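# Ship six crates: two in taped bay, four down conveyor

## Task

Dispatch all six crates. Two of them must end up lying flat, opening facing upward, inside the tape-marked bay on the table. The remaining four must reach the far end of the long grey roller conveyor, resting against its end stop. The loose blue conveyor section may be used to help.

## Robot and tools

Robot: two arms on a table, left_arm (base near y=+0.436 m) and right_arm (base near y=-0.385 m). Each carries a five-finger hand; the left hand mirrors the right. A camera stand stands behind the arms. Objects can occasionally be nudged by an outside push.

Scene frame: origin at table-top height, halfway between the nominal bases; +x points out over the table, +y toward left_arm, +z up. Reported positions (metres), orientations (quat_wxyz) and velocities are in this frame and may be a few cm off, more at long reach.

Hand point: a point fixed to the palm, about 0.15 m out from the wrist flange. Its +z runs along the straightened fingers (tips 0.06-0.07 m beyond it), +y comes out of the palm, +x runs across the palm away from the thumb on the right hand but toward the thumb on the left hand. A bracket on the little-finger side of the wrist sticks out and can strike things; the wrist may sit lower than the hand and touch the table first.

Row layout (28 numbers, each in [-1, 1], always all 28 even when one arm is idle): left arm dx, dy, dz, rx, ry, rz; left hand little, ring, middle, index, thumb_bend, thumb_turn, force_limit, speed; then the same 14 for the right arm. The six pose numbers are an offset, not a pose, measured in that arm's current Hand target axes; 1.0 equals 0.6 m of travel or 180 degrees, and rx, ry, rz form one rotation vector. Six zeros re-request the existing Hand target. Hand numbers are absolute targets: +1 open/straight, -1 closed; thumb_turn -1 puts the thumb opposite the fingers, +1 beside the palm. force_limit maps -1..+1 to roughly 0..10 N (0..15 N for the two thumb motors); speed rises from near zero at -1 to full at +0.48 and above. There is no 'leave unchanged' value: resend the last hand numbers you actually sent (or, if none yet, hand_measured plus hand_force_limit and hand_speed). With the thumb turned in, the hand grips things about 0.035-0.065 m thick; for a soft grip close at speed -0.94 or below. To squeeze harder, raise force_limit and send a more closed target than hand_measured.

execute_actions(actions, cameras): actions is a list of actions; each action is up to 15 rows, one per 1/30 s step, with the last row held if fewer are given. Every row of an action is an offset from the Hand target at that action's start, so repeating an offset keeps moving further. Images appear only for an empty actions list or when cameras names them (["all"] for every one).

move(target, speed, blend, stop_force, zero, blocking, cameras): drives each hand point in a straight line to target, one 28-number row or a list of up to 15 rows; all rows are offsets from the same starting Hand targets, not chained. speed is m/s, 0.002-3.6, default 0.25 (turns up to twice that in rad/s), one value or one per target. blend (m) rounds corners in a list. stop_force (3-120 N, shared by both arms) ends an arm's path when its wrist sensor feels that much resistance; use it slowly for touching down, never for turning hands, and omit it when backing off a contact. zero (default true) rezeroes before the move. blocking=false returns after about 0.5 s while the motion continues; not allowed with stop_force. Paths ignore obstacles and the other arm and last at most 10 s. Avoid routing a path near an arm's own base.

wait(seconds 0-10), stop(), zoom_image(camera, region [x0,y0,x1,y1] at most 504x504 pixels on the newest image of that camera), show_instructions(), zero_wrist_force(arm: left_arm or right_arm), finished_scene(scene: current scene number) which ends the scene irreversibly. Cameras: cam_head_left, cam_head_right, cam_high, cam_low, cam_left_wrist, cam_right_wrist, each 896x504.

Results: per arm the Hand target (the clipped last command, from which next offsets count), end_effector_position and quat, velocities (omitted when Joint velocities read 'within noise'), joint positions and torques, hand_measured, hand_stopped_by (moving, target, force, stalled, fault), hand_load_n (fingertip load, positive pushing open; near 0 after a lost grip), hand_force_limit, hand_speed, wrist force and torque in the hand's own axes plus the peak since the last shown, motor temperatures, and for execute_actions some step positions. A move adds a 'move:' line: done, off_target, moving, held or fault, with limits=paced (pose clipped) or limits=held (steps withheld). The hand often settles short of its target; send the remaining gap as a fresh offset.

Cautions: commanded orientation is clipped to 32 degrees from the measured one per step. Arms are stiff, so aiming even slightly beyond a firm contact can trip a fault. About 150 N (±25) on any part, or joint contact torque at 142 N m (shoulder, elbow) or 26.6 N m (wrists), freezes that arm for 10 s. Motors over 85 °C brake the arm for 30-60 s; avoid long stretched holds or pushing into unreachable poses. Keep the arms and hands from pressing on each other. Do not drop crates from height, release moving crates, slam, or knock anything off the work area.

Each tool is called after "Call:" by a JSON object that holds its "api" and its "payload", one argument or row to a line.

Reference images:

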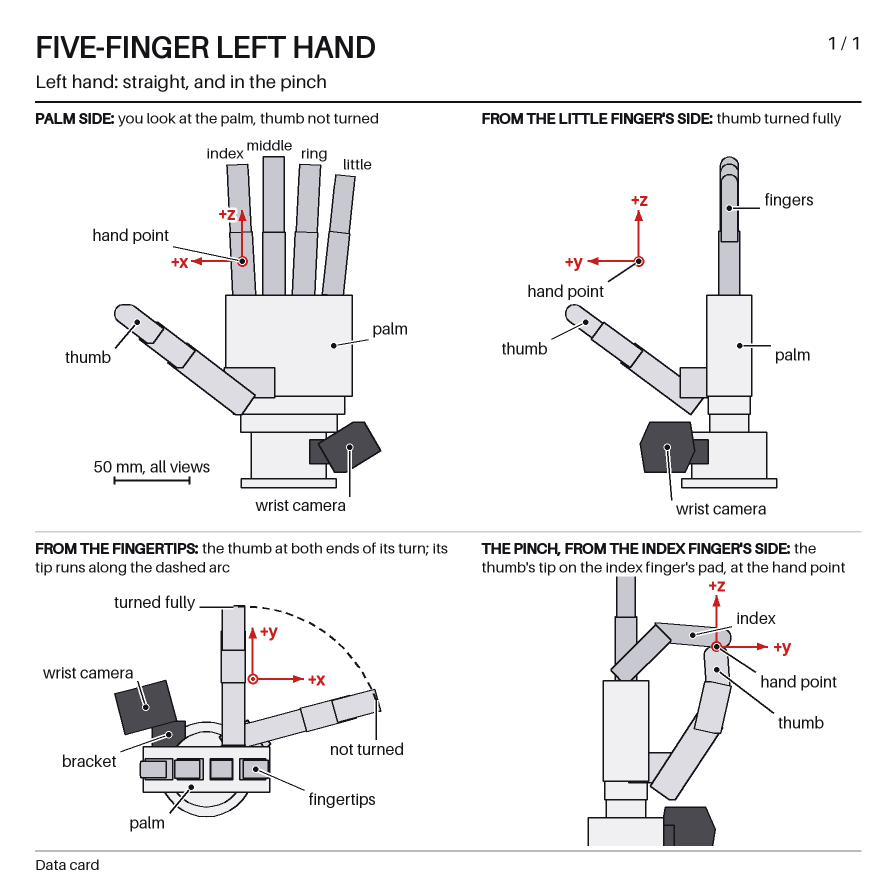

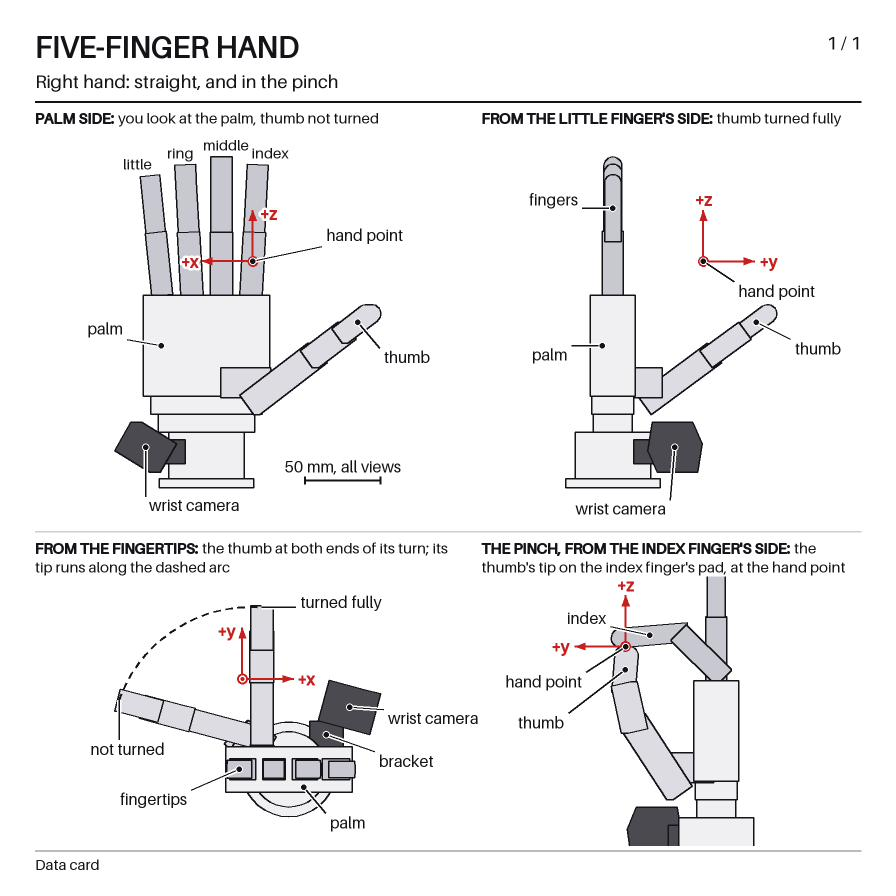

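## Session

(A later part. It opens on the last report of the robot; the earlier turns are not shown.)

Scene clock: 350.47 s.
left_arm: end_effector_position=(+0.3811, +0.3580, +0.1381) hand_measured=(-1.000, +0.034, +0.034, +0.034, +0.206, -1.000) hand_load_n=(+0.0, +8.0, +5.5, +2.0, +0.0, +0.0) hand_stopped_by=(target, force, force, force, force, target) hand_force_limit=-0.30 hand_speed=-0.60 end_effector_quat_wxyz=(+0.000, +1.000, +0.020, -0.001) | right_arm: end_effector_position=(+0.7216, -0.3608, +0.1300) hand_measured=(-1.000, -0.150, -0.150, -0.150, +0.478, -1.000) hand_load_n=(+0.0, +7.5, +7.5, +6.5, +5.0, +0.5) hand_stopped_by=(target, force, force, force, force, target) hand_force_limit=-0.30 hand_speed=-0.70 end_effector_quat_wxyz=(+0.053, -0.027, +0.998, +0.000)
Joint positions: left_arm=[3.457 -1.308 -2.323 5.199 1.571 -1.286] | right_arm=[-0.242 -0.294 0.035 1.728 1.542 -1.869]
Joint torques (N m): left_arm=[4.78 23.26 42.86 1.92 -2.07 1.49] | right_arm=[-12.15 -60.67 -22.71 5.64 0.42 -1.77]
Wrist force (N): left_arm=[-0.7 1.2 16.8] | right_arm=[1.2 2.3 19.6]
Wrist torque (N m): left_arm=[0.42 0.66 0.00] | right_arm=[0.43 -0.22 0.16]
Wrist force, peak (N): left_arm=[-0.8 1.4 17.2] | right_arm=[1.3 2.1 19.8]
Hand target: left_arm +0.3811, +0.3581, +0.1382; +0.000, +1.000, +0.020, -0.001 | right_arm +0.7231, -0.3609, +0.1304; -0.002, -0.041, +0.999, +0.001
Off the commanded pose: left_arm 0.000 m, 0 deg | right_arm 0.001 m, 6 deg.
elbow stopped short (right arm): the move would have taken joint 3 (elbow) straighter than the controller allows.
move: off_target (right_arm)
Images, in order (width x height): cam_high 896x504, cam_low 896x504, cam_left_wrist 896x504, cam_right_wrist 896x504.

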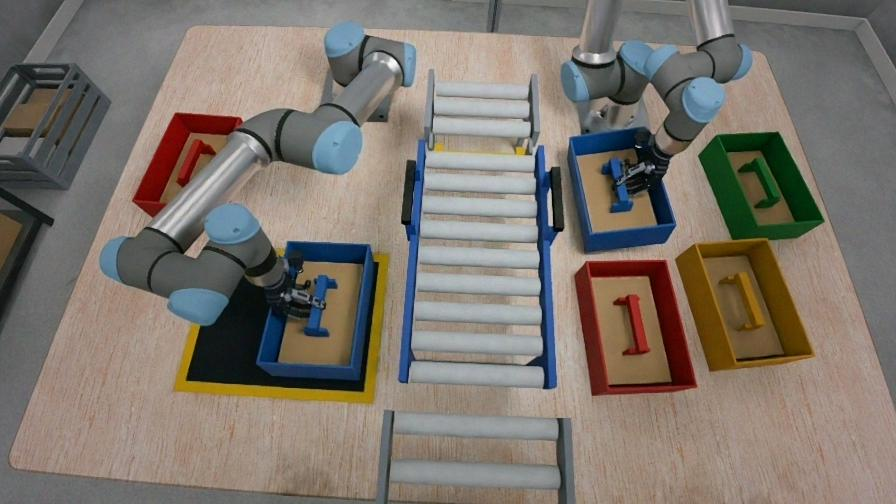

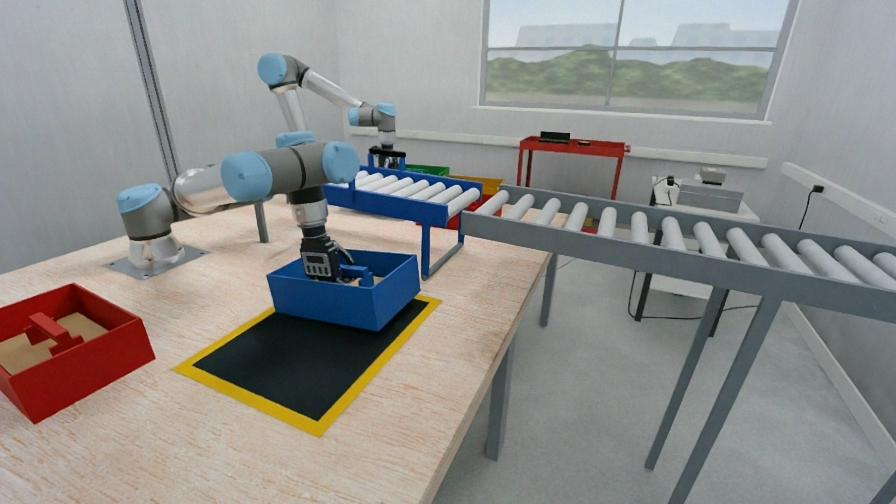

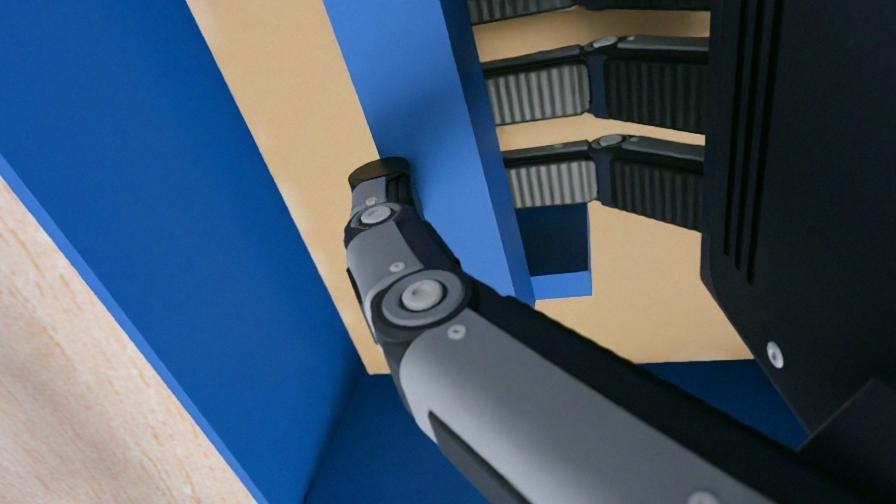

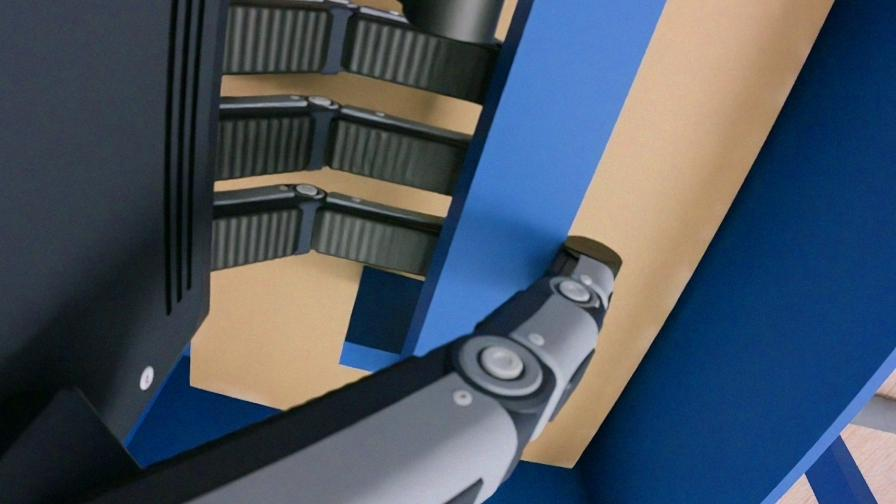

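Call:
{"api": "move", "payload": {
  "target": [0,0,0,0,0,0,-1,-0.6,-0.6,-0.6,-0.53,-1,-0.2,-0.6,0,0,0.06,0,0,0,-1,-0.6,-0.6,-0.6,-0.5,-1,-0.3,-0.7],
  "speed": 0.03,
  "stop_force": 8,
  "cameras": ["cam_high","cam_left_wrist","cam_low"]
}}

Call:
{"api": "zoom_image", "payload": {
  "camera": "cam_low",
  "region": [170, 150, 460, 440]
}}

Scene clock: 354.23 s.
left_arm: end_effector_position=(+0.3811, +0.3581, +0.1382) hand_measured=(-1.000, +0.034, +0.034, +0.034, +0.156, -1.000) hand_load_n=(+0.0, +8.5, +7.5, +4.5, +5.5, +0.5) hand_stopped_by=(target, force, force, force, force, target) hand_force_limit=-0.20 hand_speed=-0.60 end_effector_quat_wxyz=(+0.000, +1.000, +0.020, -0.001) | right_arm: end_effector_position=(+0.7211, -0.3607, +0.1089) hand_measured=(-1.000, -0.150, -0.150, -0.148, +0.478, -1.000) hand_load_n=(+0.0, +0.0, +1.0, +16.5, +4.0, +1.5) hand_stopped_by=(target, force, force, force, force, target) hand_force_limit=-0.30 hand_speed=-0.70 end_effector_quat_wxyz=(+0.041, -0.030, +0.999, +0.000)
Joint positions: left_arm=[3.457 -1.308 -2.323 5.199 1.571 -1.286] | right_arm=[-0.24 -0.266 0.035 1.723 1.548 -1.874]
Joint torques (N m): left_arm=[7.41 20.34 40.67 3.5 1.65 1.88] | right_arm=[-6.22 -76.96 -20.95 5.15 -3.32 1.19]
Wrist force (N): left_arm=[-0.8 1.0 16.9] | right_arm=[0.8 3.1 15.6]
Wrist torque (N m): left_arm=[0.41 0.66 0.00] | right_arm=[0.33 0.29 0.27]
Wrist force, peak (N): left_arm=[-0.8 1.1 17.4] | right_arm=[1.3 2.1 20.0]
Hand target: left_arm +0.3811, +0.3581, +0.1382; +0.000, +1.000, +0.020, -0.001 | right_arm +0.7211, -0.3607, +0.1089; +0.041, -0.030, +0.999, +0.000 (not the last commanded pose)
Off the commanded pose: left_arm 0.000 m, 0 deg | right_arm 0.015 m, 5 deg.
elbow stopped short (right arm): the move would have taken joint 3 (elbow) straighter than the controller allows.
move: contact (right_arm)
Images, in order (width x height): cam_high 896x504, cam_low 896x504, cam_left_wrist 896x504.

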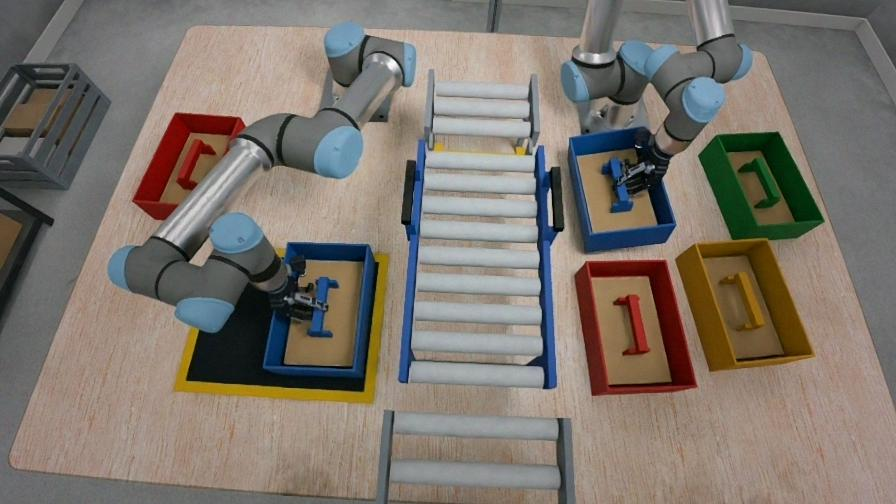

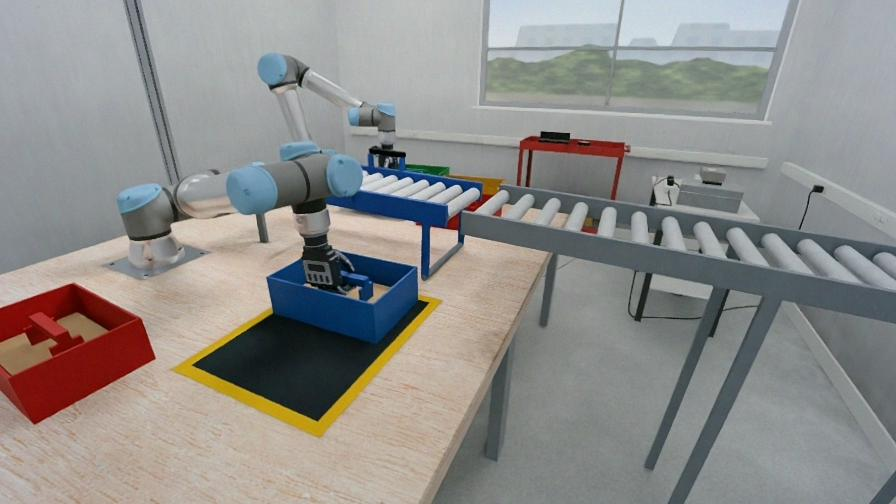

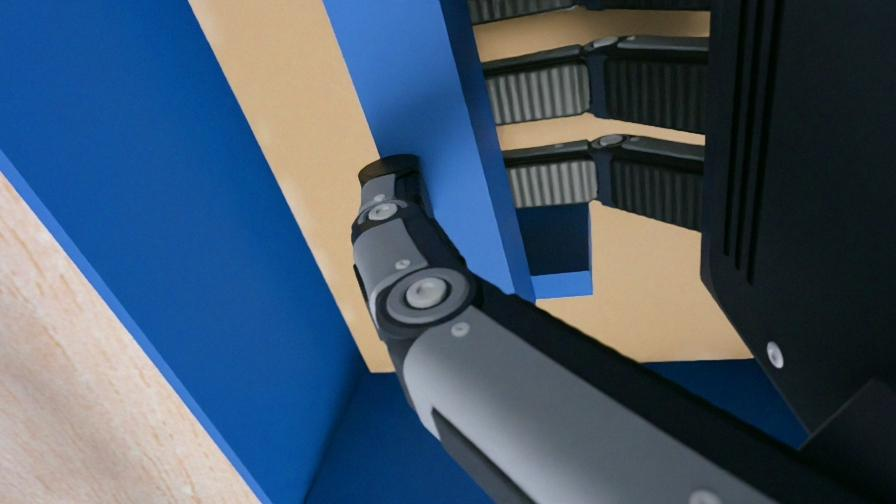

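Scaled by 1.738 from the camera's 896x504 image, which has a finer 1280x720 frame.

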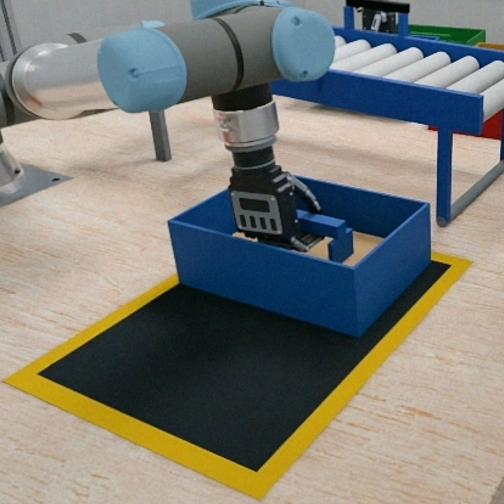

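Call:
{"api": "move", "payload": {
  "target": [0,0,0,0,0,0,-1,-0.6,-0.6,-0.6,-0.53,-1,-0.2,-0.6,0,0,0.025,0,0,0,-1,-0.6,-0.6,-0.6,-0.5,-1,-0.3,-0.7],
  "speed": 0.03,
  "stop_force": 15,
  "cameras": ["cam_high","cam_low"]
}}

Call:
{"api": "zoom_image", "payload": {
  "camera": "cam_low",
  "region": [170, 150, 460, 440]
}}

Scene clock: 356.63 s.
left_arm: end_effector_position=(+0.3811, +0.3581, +0.1382) hand_measured=(-1.000, +0.034, +0.034, +0.034, +0.156, -1.000) hand_load_n=(+0.0, +8.5, +7.5, +4.0, +6.0, +0.5) hand_stopped_by=(target, force, force, force, force, target) hand_force_limit=-0.20 hand_speed=-0.60 end_effector_quat_wxyz=(+0.000, +1.000, +0.020, -0.001) | right_arm: end_effector_position=(+0.7213, -0.3608, +0.1077) hand_measured=(-1.000, -0.150, -0.150, -0.150, +0.478, -1.000) hand_load_n=(+0.0, +0.0, +0.0, +8.0, +5.5, +1.0) hand_stopped_by=(target, force, force, force, force, target) hand_force_limit=-0.30 hand_speed=-0.70 end_effector_quat_wxyz=(+0.041, -0.030, +0.999, +0.000)
Joint positions: left_arm=[3.457 -1.308 -2.323 5.199 1.571 -1.286] | right_arm=[-0.24 -0.266 0.04 1.719 1.548 -1.874]
Joint torques (N m): left_arm=[8.74 18.75 40.71 4.52 1.59 1.48] | right_arm=[2.54 -53.01 -28.13 4.18 0.76 0.28]
Wrist force (N): left_arm=[-0.9 0.9 17.3] | right_arm=[0.4 6.0 7.2]
Wrist torque (N m): left_arm=[0.38 0.69 0.00] | right_arm=[0.30 0.28 0.27]
Wrist force, peak (N): left_arm=[-0.9 0.9 17.3] | right_arm=[0.8 2.8 15.8]
Hand target: left_arm +0.3811, +0.3581, +0.1382; +0.000, +1.000, +0.020, -0.001 | right_arm +0.7213, -0.3608, +0.1076; +0.041, -0.030, +0.999, +0.000 (not the last commanded pose)
Off the commanded pose: left_arm 0.000 m, 0 deg | right_arm 0.014 m, 0 deg.
move: contact (right_arm)
Images, in order (width x height): cam_high 896x504, cam_low 896x504.

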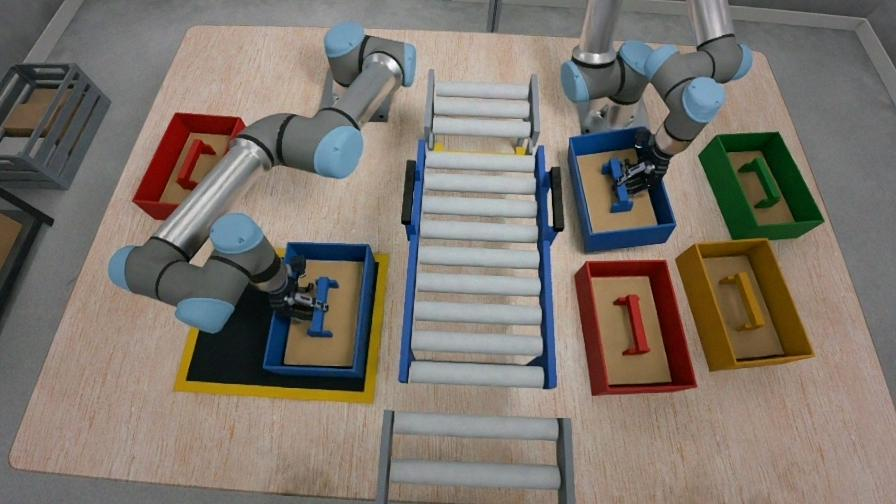

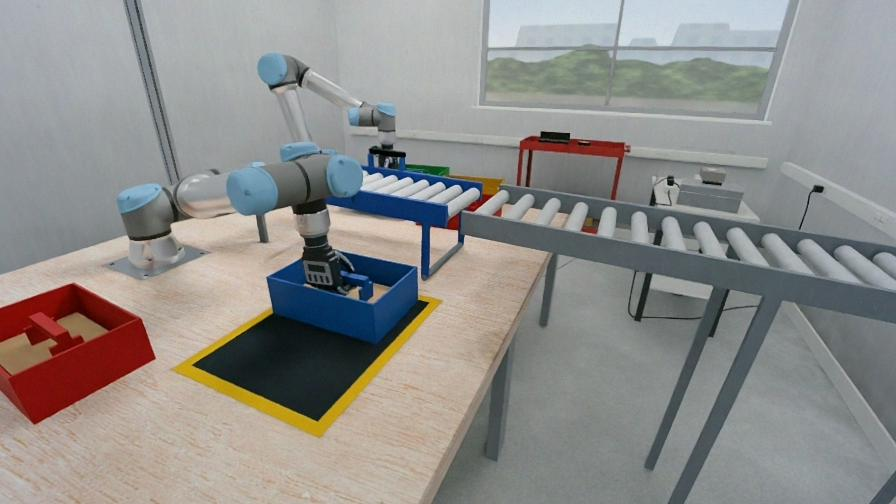

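Scaled by 1.738 from the camera's 896x504 image, which has a finer 1280x720 frame.

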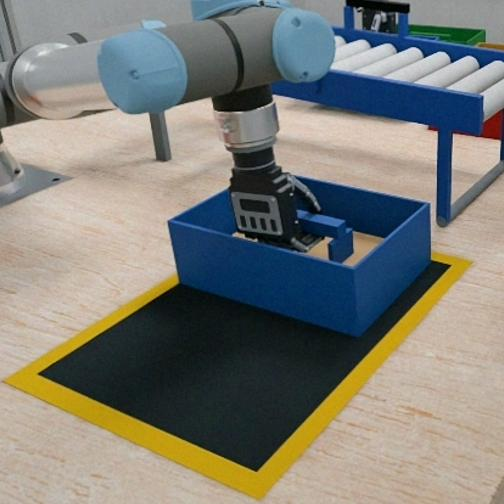

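Call:
{"api": "move", "payload": {
  "target": [0,0,0,0,0,0,-1,-0.6,-0.6,-0.6,-0.53,-1,-0.2,-0.6,0,0,0.008,0,0,0,-1,-0.6,-0.6,-0.6,-0.5,-1,-0.3,-0.7],
  "speed": 0.02
}}

Call:
{"api": "move", "payload": {
  "target": [0,0,0,0,0,0,-1,-0.6,-0.6,-0.6,-0.53,-1,-0.2,-0.6,0,0,0,0,0,0,-1,-0.6,-0.6,-0.6,1,-1,-0.3,-0.5],
  "speed": 0.02,
  "cameras": ["cam_right_wrist","cam_high"]
}}

Scene clock: 359.83 s.
left_arm: end_effector_position=(+0.3811, +0.3581, +0.1382) hand_measured=(-1.000, +0.034, +0.034, +0.034, +0.156, -1.000) hand_load_n=(+0.0, +9.0, +7.5, +4.5, +5.5, +0.5) hand_stopped_by=(target, force, force, force, force, target) hand_force_limit=-0.20 hand_speed=-0.60 end_effector_quat_wxyz=(+0.000, +1.000, +0.020, -0.001) | right_arm: end_effector_position=(+0.7218, -0.3607, +0.1029) hand_measured=(-1.000, -0.150, -0.150, -0.150, +0.480, -1.000) hand_load_n=(+0.0, +0.0, +0.0, +0.5, +14.5, +2.5) hand_stopped_by=(target, force, force, force, force, target) hand_force_limit=-0.30 hand_speed=-0.70 end_effector_quat_wxyz=(+0.040, -0.030, +0.999, +0.000)
Joint positions: left_arm=[3.457 -1.308 -2.323 5.199 1.571 -1.286] | right_arm=[-0.24 -0.276 0.072 1.698 1.548 -1.874]
Joint torques (N m): left_arm=[10.04 17.98 40.11 5.13 1.85 1.49] | right_arm=[3.35 -56.8 -7.35 -1.73 5.04 -0.34]
Wrist force (N): left_arm=[-0.9 1.2 17.1] | right_arm=[-1.2 11.8 -13.5]
Wrist torque (N m): left_arm=[0.42 0.70 -0.01] | right_arm=[0.25 0.38 0.36]
Wrist force, peak (N): left_arm=[-1.0 1.2 17.3] | right_arm=[-1.2 12.0 -14.2]
Hand target: left_arm +0.3811, +0.3581, +0.1382; +0.000, +1.000, +0.020, -0.001 | right_arm +0.7216, -0.3607, +0.1028; +0.041, -0.030, +0.999, +0.000
Off the commanded pose: left_arm 0.000 m, 0 deg | right_arm 0.000 m, 0 deg.
move: done

Scene clock: 360.83 s.
left_arm: end_effector_position=(+0.3811, +0.3581, +0.1382) hand_measured=(-1.000, +0.034, +0.034, +0.034, +0.156, -1.000) hand_load_n=(+0.0, +8.5, +7.5, +4.5, +5.5, +0.5) hand_stopped_by=(target, force, force, force, force, target) hand_force_limit=-0.20 hand_speed=-0.60 end_effector_quat_wxyz=(+0.000, +1.000, +0.020, -0.001) | right_arm: end_effector_position=(+0.7218, -0.3607, +0.1029) hand_measured=(-1.000, -0.150, -0.150, -0.150, +1.000, -1.000) hand_load_n=(+0.0, +0.0, +0.0, +0.0, +0.0, +0.0) hand_stopped_by=(target, force, force, force, target, target) hand_force_limit=-0.30 hand_speed=-0.50 end_effector_quat_wxyz=(+0.040, -0.030, +0.999, +0.000)
Joint positions: left_arm=[3.457 -1.308 -2.323 5.199 1.571 -1.286] | right_arm=[-0.24 -0.276 0.072 1.698 1.548 -1.874]
Joint torques (N m): left_arm=[7.3 17.03 39.99 5.26 1.52 1.62] | right_arm=[-5.03 -65.93 -9.7 3.51 -2.24 1]
Wrist force (N): left_arm=[-0.9 1.0 17.1] | right_arm=[-0.8 1.6 -0.3]
Wrist torque (N m): left_arm=[0.39 0.69 0.01] | right_arm=[0.20 0.22 0.16]
Wrist force, peak (N): left_arm=[-0.8 1.0 17.2] | right_arm=[-1.6 11.9 -14.0]
Hand target: left_arm +0.3811, +0.3581, +0.1382; +0.000, +1.000, +0.020, -0.001 | right_arm +0.7218, -0.3608, +0.1029; +0.040, -0.030, +0.999, +0.000
Off the commanded pose: left_arm 0.000 m, 0 deg | right_arm 0.000 m, 0 deg.
move: done
Images, in order (width x height): cam_high 896x504, cam_right_wrist 896x504.

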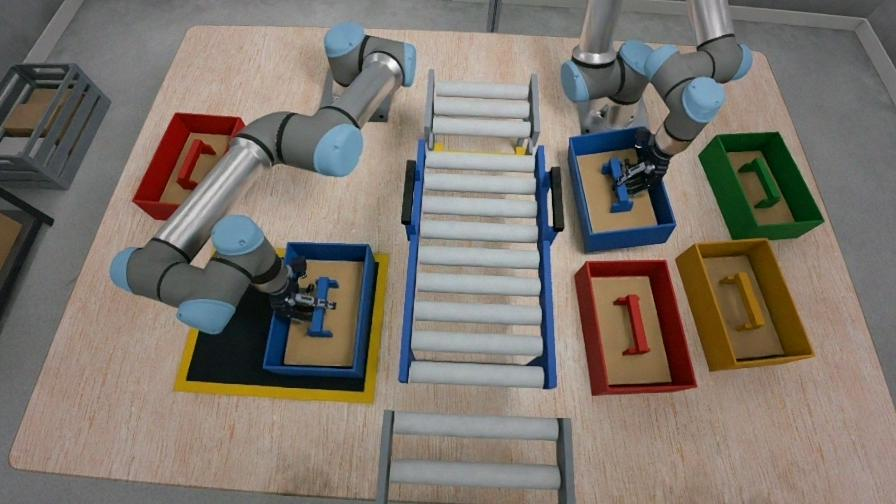

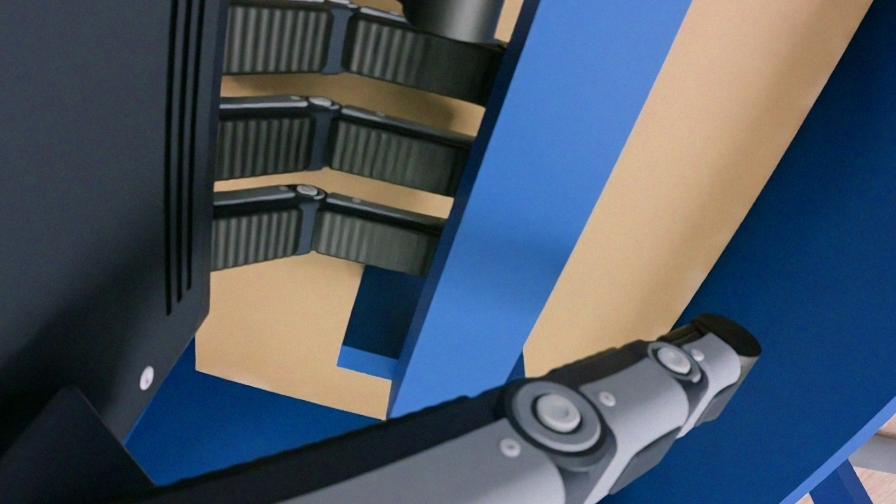

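Call:
{"api": "move", "payload": {
  "target": [
    [0,0,0,0,0,0,-1,-0.6,-0.6,-0.6,-0.53,-1,-0.2,-0.6,0,-0.03,0,0,0,0,-1,0.25,0.25,0.25,1,-1,-0.3,0],
    [0,0,0,0,0,0,-1,-0.6,-0.6,-0.6,-0.53,-1,-0.2,-0.6,0.05,-0.03,-0.2,0,0,0,-1,0.25,0.25,0.25,1,-1,-0.3,0]
  ],
  "speed": [0.03,0.12],
  "cameras": ["cam_right_wrist","cam_high","cam_low"]
}}

Call:
{"api": "zoom_image", "payload": {
  "camera": "cam_high",
  "region": [160, 200, 420, 430]
}}

Call:
{"api": "zoom_image", "payload": {
  "camera": "cam_low",
  "region": [170, 150, 460, 440]
}}

Scene clock: 364.57 s.
left_arm: end_effector_position=(+0.3811, +0.3581, +0.1382) hand_measured=(-1.000, +0.034, +0.034, +0.034, +0.156, -1.000) hand_load_n=(+0.0, +9.0, +7.5, +4.5, +5.5, +0.5) hand_stopped_by=(target, force, force, force, force, target) hand_force_limit=-0.20 hand_speed=-0.60 end_effector_quat_wxyz=(+0.000, +1.000, +0.020, -0.001) | right_arm: end_effector_position=(+0.6832, -0.3809, +0.2200) hand_measured=(-1.000, +0.178, +0.170, +0.238, +1.000, -1.000) hand_load_n=(+0.5, +0.0, +0.0, +0.0, +0.0, +0.0) hand_stopped_by=(target, stalled, stalled, stalled, target, target) hand_force_limit=-0.30 hand_speed=0.00 end_effector_quat_wxyz=(+0.041, -0.030, +0.999, +0.000)
Joint positions: left_arm=[3.457 -1.308 -2.323 5.199 1.571 -1.286] | right_arm=[-0.284 -0.414 0.045 1.862 1.545 -1.918]
Joint torques (N m): left_arm=[8.26 16.06 38.27 5.14 1.72 1.43] | right_arm=[-13.53 -44.92 -24.44 4.33 1.67 -1.92]
Wrist force (N): left_arm=[-0.9 1.2 17.0] | right_arm=[0.4 2.2 -0.3]
Wrist torque (N m): left_arm=[0.43 0.69 -0.01] | right_arm=[0.26 0.05 0.24]
Wrist force, peak (N): left_arm=[-1.0 1.2 17.5] | right_arm=[-3.8 18.4 -34.1]
Hand target: left_arm +0.3811, +0.3581, +0.1382; +0.000, +1.000, +0.020, -0.001 | right_arm +0.6834, -0.3809, +0.2201; +0.040, -0.030, +0.999, +0.000
Off the commanded pose: left_arm 0.000 m, 0 deg | right_arm 0.000 m, 0 deg.
elbow stopped short (right arm): the move would have taken joint 3 (elbow) straighter than the controller allows.
move: done
Images, in order (width x height): cam_high 896x504, cam_low 896x504, cam_right_wrist 896x504.

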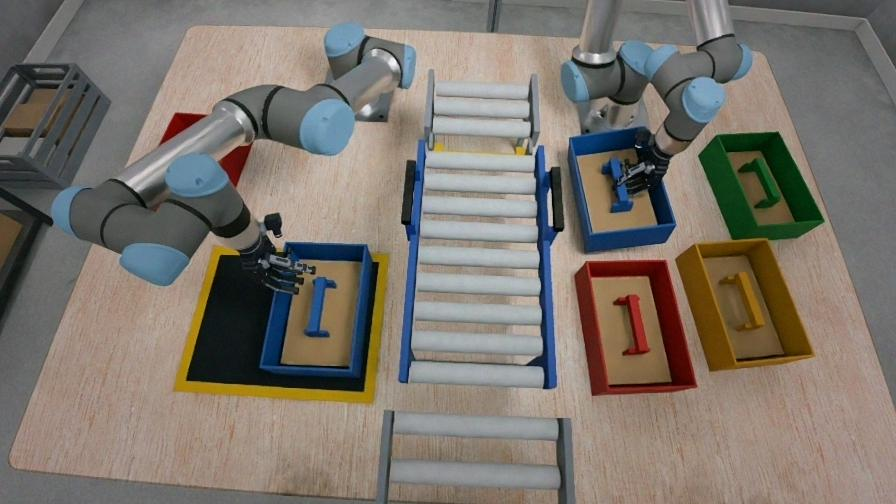

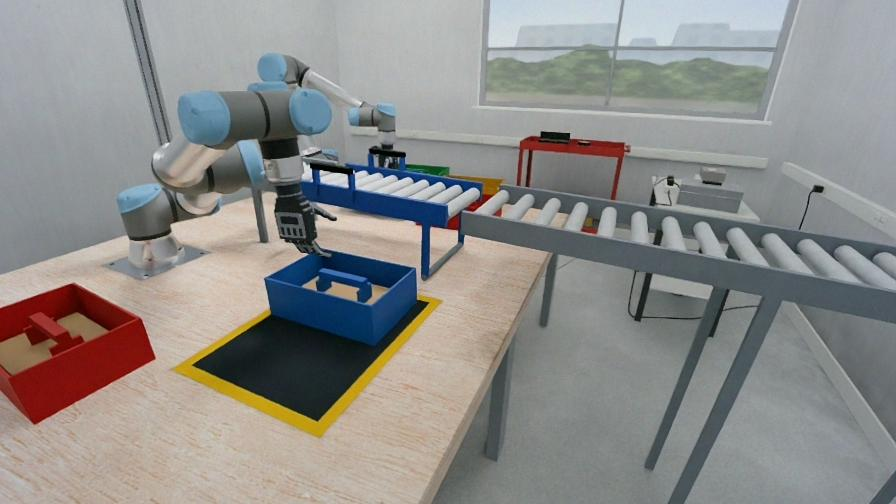

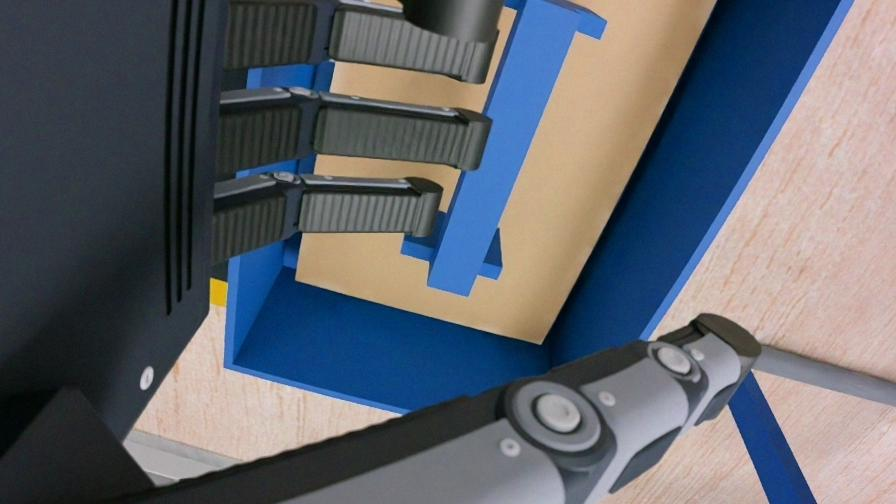

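Scaled by 1.938 from the camera's 896x504 image, which has a finer 1280x720 frame.

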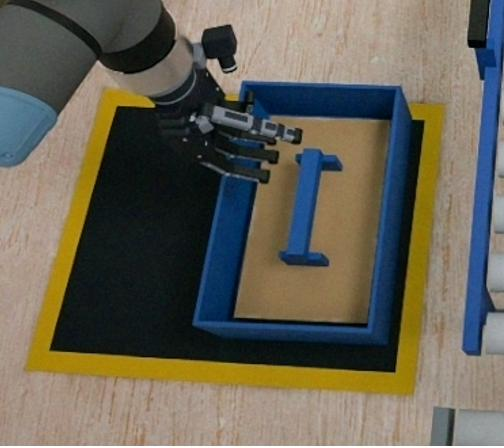

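Scaled by 1.738 from the camera's 896x504 image, which has a finer 1280x720 frame.

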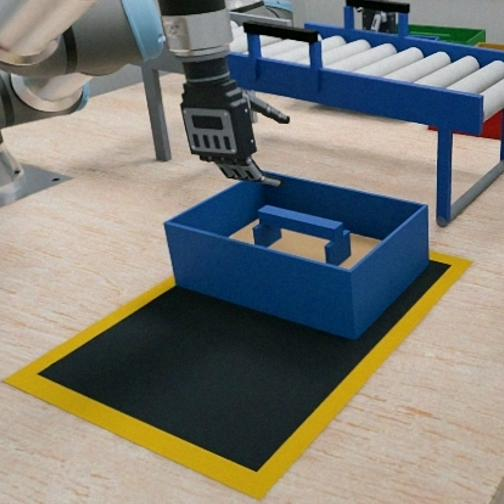

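Call:
{"api": "move", "payload": {
  "target": [
    [0,0,-0.25,0,0,0,-1,-0.6,-0.6,-0.6,-0.53,-1,-0.2,-0.6,0,0,0,0,0,0,-1,0.25,0.25,0.25,1,-1,-0.3,0],
    [-0.175,-0.006,-0.5,0,0,0,-1,-0.6,-0.6,-0.6,-0.53,-1,-0.2,-0.6,0.3,0,-0.05,0,0,0,-1,0.25,0.25,0.25,1,-1,-0.3,0]
  ],
  "speed": 0.15,
  "blend": [0.02,0],
  "cameras": ["cam_high","cam_low","cam_head_left","cam_head_right","cam_left_wrist"]
}}

Scene clock: 370.23 s.
left_arm: end_effector_position=(+0.2767, +0.3576, +0.4384) hand_measured=(-1.000, +0.034, +0.034, +0.034, +0.156, -1.000) hand_load_n=(+0.0, +8.5, +7.5, +4.0, +5.5, +0.5) hand_stopped_by=(target, force, force, force, force, target) hand_force_limit=-0.20 hand_speed=-0.60 end_effector_quat_wxyz=(+0.000, +1.000, +0.020, -0.001) | right_arm: end_effector_position=(+0.5020, -0.3917, +0.2356) hand_measured=(-1.000, +0.178, +0.170, +0.238, +1.000, -1.000) hand_load_n=(+0.0, +0.0, +0.0, +0.0, +0.0, +0.0) hand_stopped_by=(target, stalled, stalled, stalled, target, target) hand_force_limit=-0.30 hand_speed=0.00 end_effector_quat_wxyz=(+0.040, -0.030, +0.999, +0.000)
Joint positions: left_arm=[3.602 -0.99 -1.7 4.259 1.571 -1.142] | right_arm=[-0.413 -1.125 1.269 1.355 1.535 -2.047]
Joint torques (N m): left_arm=[9.75 7.2 41.74 2.2 -3.65 1.83] | right_arm=[-13.23 -45.28 -8.61 0.12 -2.25 -1.87]
Wrist force (N): left_arm=[-0.7 1.2 16.7] | right_arm=[0.5 2.1 0.0]
Wrist torque (N m): left_arm=[0.46 0.62 -0.12] | right_arm=[0.24 0.01 0.25]
Wrist force, peak (N): left_arm=[-0.9 1.1 19.2] | right_arm=[0.4 2.7 -0.3]
Hand target: left_arm +0.2767, +0.3576, +0.4384; +0.000, +1.000, +0.020, -0.001 | right_arm +0.5019, -0.3917, +0.2356; +0.040, -0.030, +0.999, +0.000
Off the commanded pose: left_arm 0.000 m, 0 deg | right_arm 0.000 m, 0 deg.
elbow stopped short (right arm): the move would have taken joint 3 (elbow) straighter than the controller allows.
move: done
Images, in order (width x height): cam_head_left 896x504, cam_head_right 896x504, cam_high 896x504, cam_low 896x504, cam_left_wrist 896x504.

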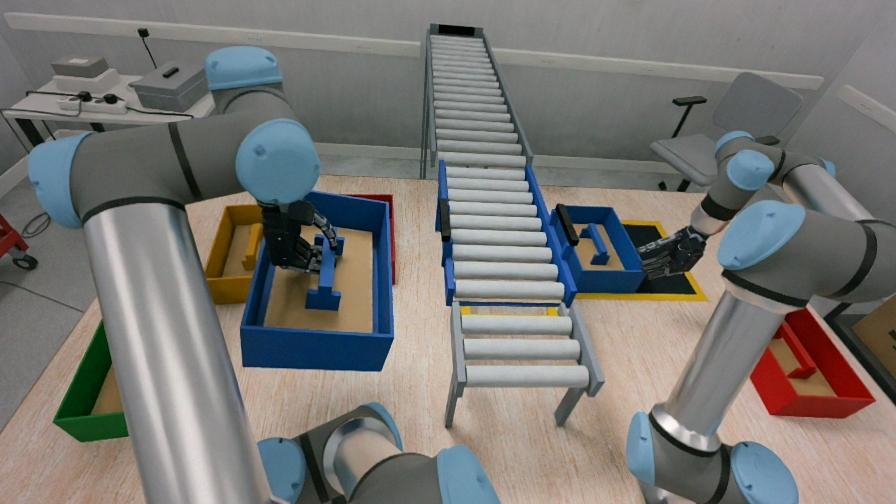

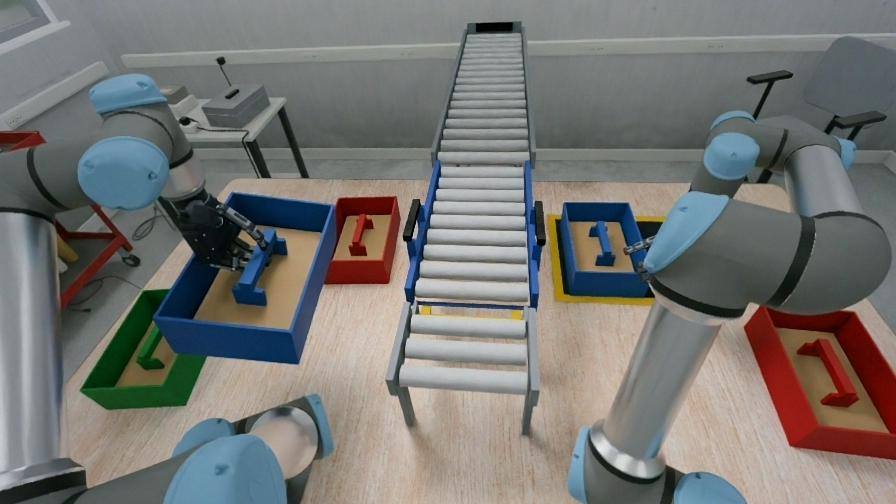

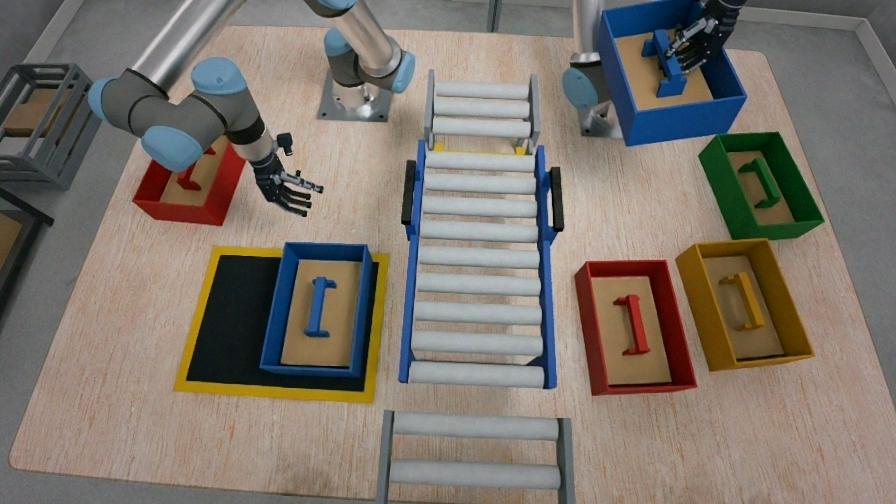

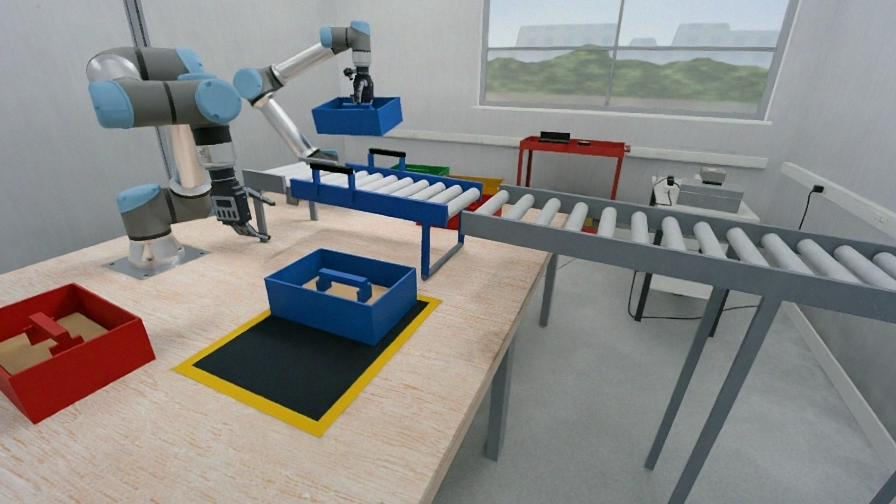

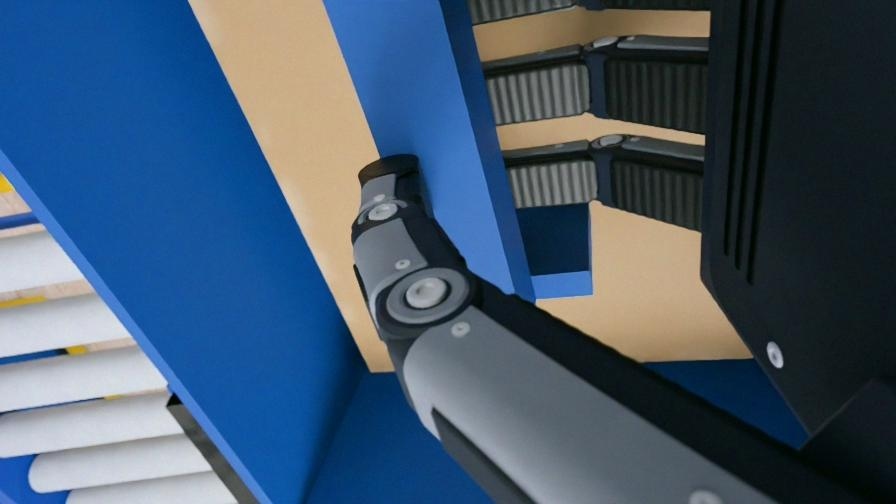

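Call:
{"api": "move", "payload": {
  "target": [-0.052,0.6027,0,0,0,0.0128,-1,-0.6,-0.6,-0.6,-0.53,-1,-0.2,-0.6,-0.15,0,-0.15,0,0,0,1,1,1,1,1,-1,-0.3,0],
  "speed": 0.15,
  "cameras": ["cam_high","cam_low","cam_head_left","cam_head_right"]
}}

Call:
{"api": "zoom_image", "payload": {
  "camera": "cam_high",
  "region": [380, 0, 620, 180]
}}

Call:
{"api": "zoom_image", "payload": {
  "camera": "cam_high",
  "region": [100, 90, 280, 240]
}}

Scene clock: 374.90 s.
left_arm: end_effector_position=(+0.2603, -0.0049, +0.4388) hand_measured=(-1.000, +0.034, +0.034, +0.034, +0.154, -1.000) hand_load_n=(+0.0, +8.5, +7.0, +4.5, +0.5, +0.0) hand_stopped_by=(target, force, force, force, force, target) hand_force_limit=-0.20 hand_speed=-0.60 end_effector_quat_wxyz=(+0.001, +1.000, +0.000, -0.001) | right_arm: end_effector_position=(+0.5842, -0.3867, +0.3325) hand_measured=(+1.000, +1.000, +1.000, +1.000, +1.000, -1.000) hand_load_n=(+0.0, +0.0, -0.5, +0.0, +0.0, +0.0) hand_stopped_by=(target, target, target, target, target, target) hand_force_limit=-0.30 hand_speed=0.00 end_effector_quat_wxyz=(+0.040, -0.030, +0.999, +0.000)
Joint positions: left_arm=[2.428 -1.46 -1.412 4.442 1.569 -2.276] | right_arm=[-0.344 -0.864 0.602 1.758 1.54 -1.978]
Joint torques (N m): left_arm=[-11.95 19.09 43.73 3.07 1.85 -1.4] | right_arm=[13.23 -34.6 -26.65 4.22 1.93 1.24]
Wrist force (N): left_arm=[-0.6 1.5 17.3] | right_arm=[0.2 2.4 -0.1]
Wrist torque (N m): left_arm=[0.40 0.64 -0.02] | right_arm=[0.28 0.07 0.10]
Wrist force, peak (N): left_arm=[-1.2 3.9 17.3] | right_arm=[0.8 2.7 -0.1]
Hand target: left_arm +0.2603, -0.0049, +0.4388; +0.000, +1.000, +0.000, -0.001 | right_arm +0.5843, -0.3867, +0.3325; +0.040, -0.030, +0.999, +0.000
Off the commanded pose: left_arm 0.000 m, 0 deg | right_arm 0.000 m, 0 deg.
move: done
Images, in order (width x height): cam_head_left 896x504, cam_head_right 896x504, cam_high 896x504, cam_low 896x504.

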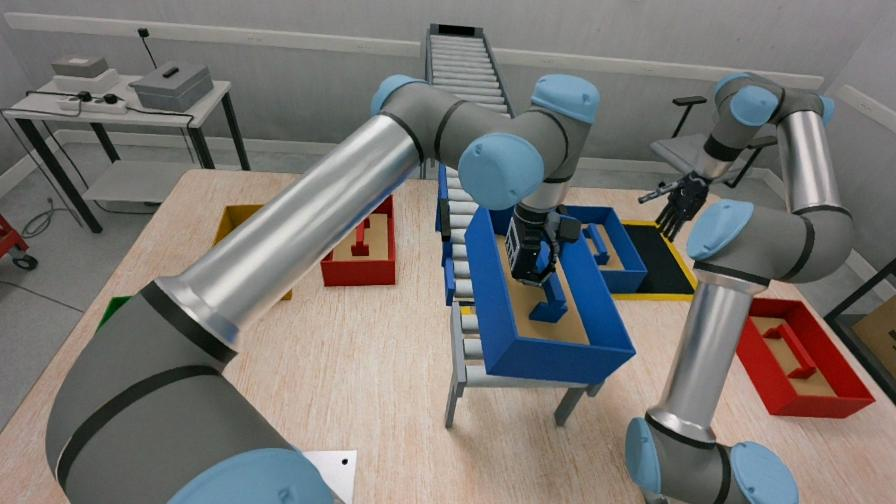

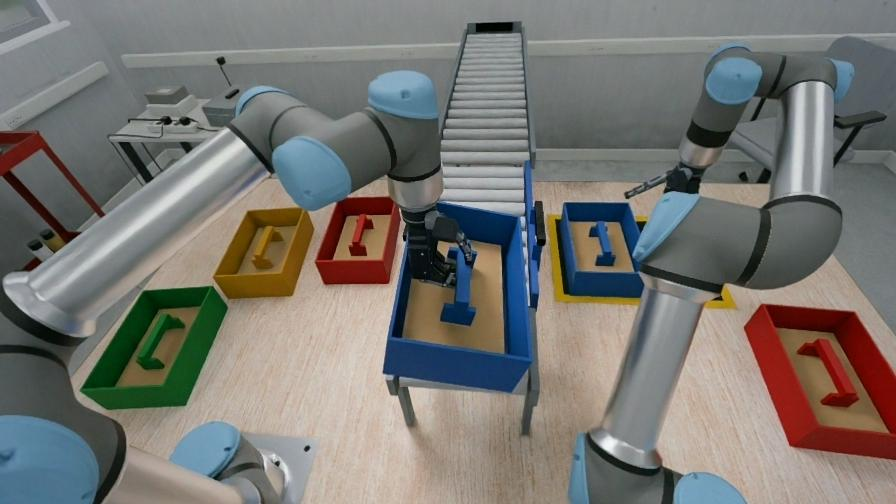

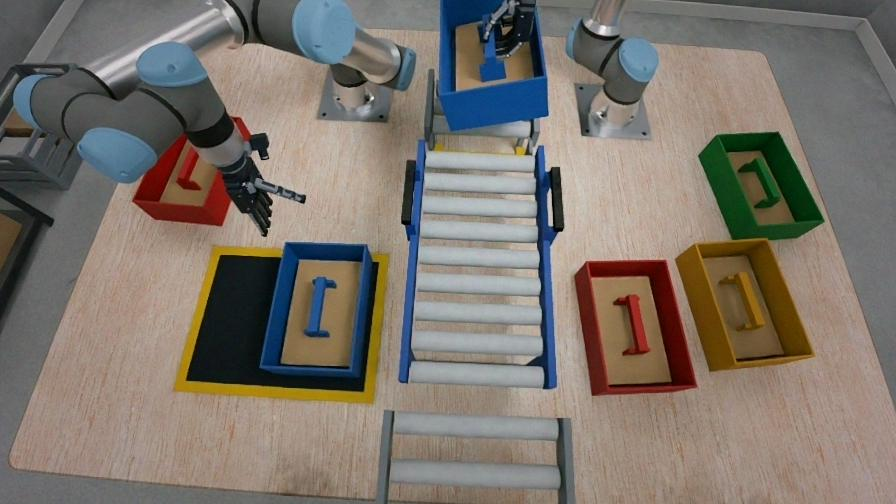

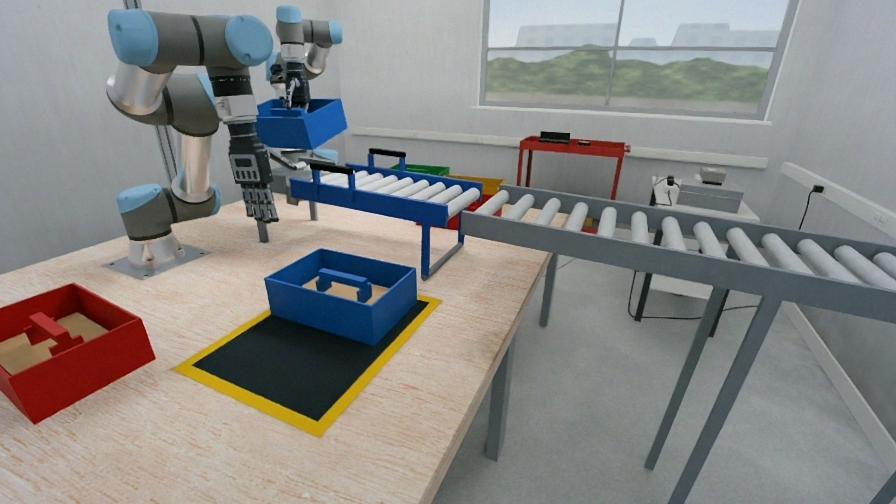

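Scaled by 2.100 from the camera's 896x504 image, which has a finer 1280x720 frame.

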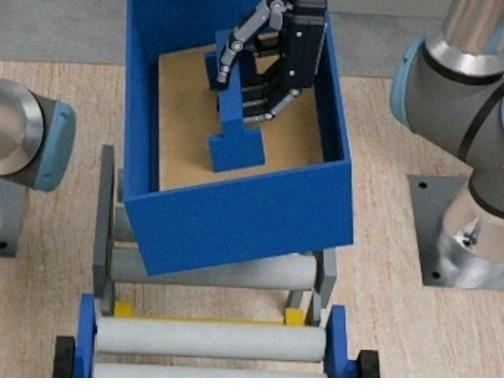

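Scaled by 2.800 from the camera's 896x504 image, which has a finer 1280x720 frame.

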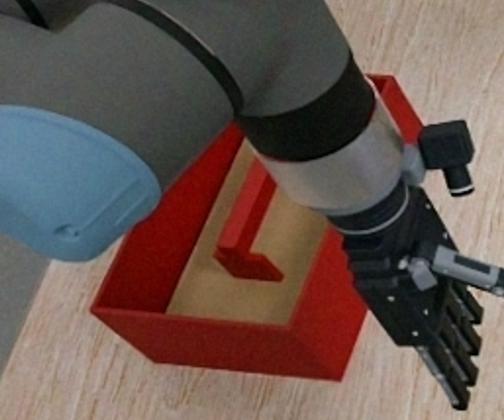

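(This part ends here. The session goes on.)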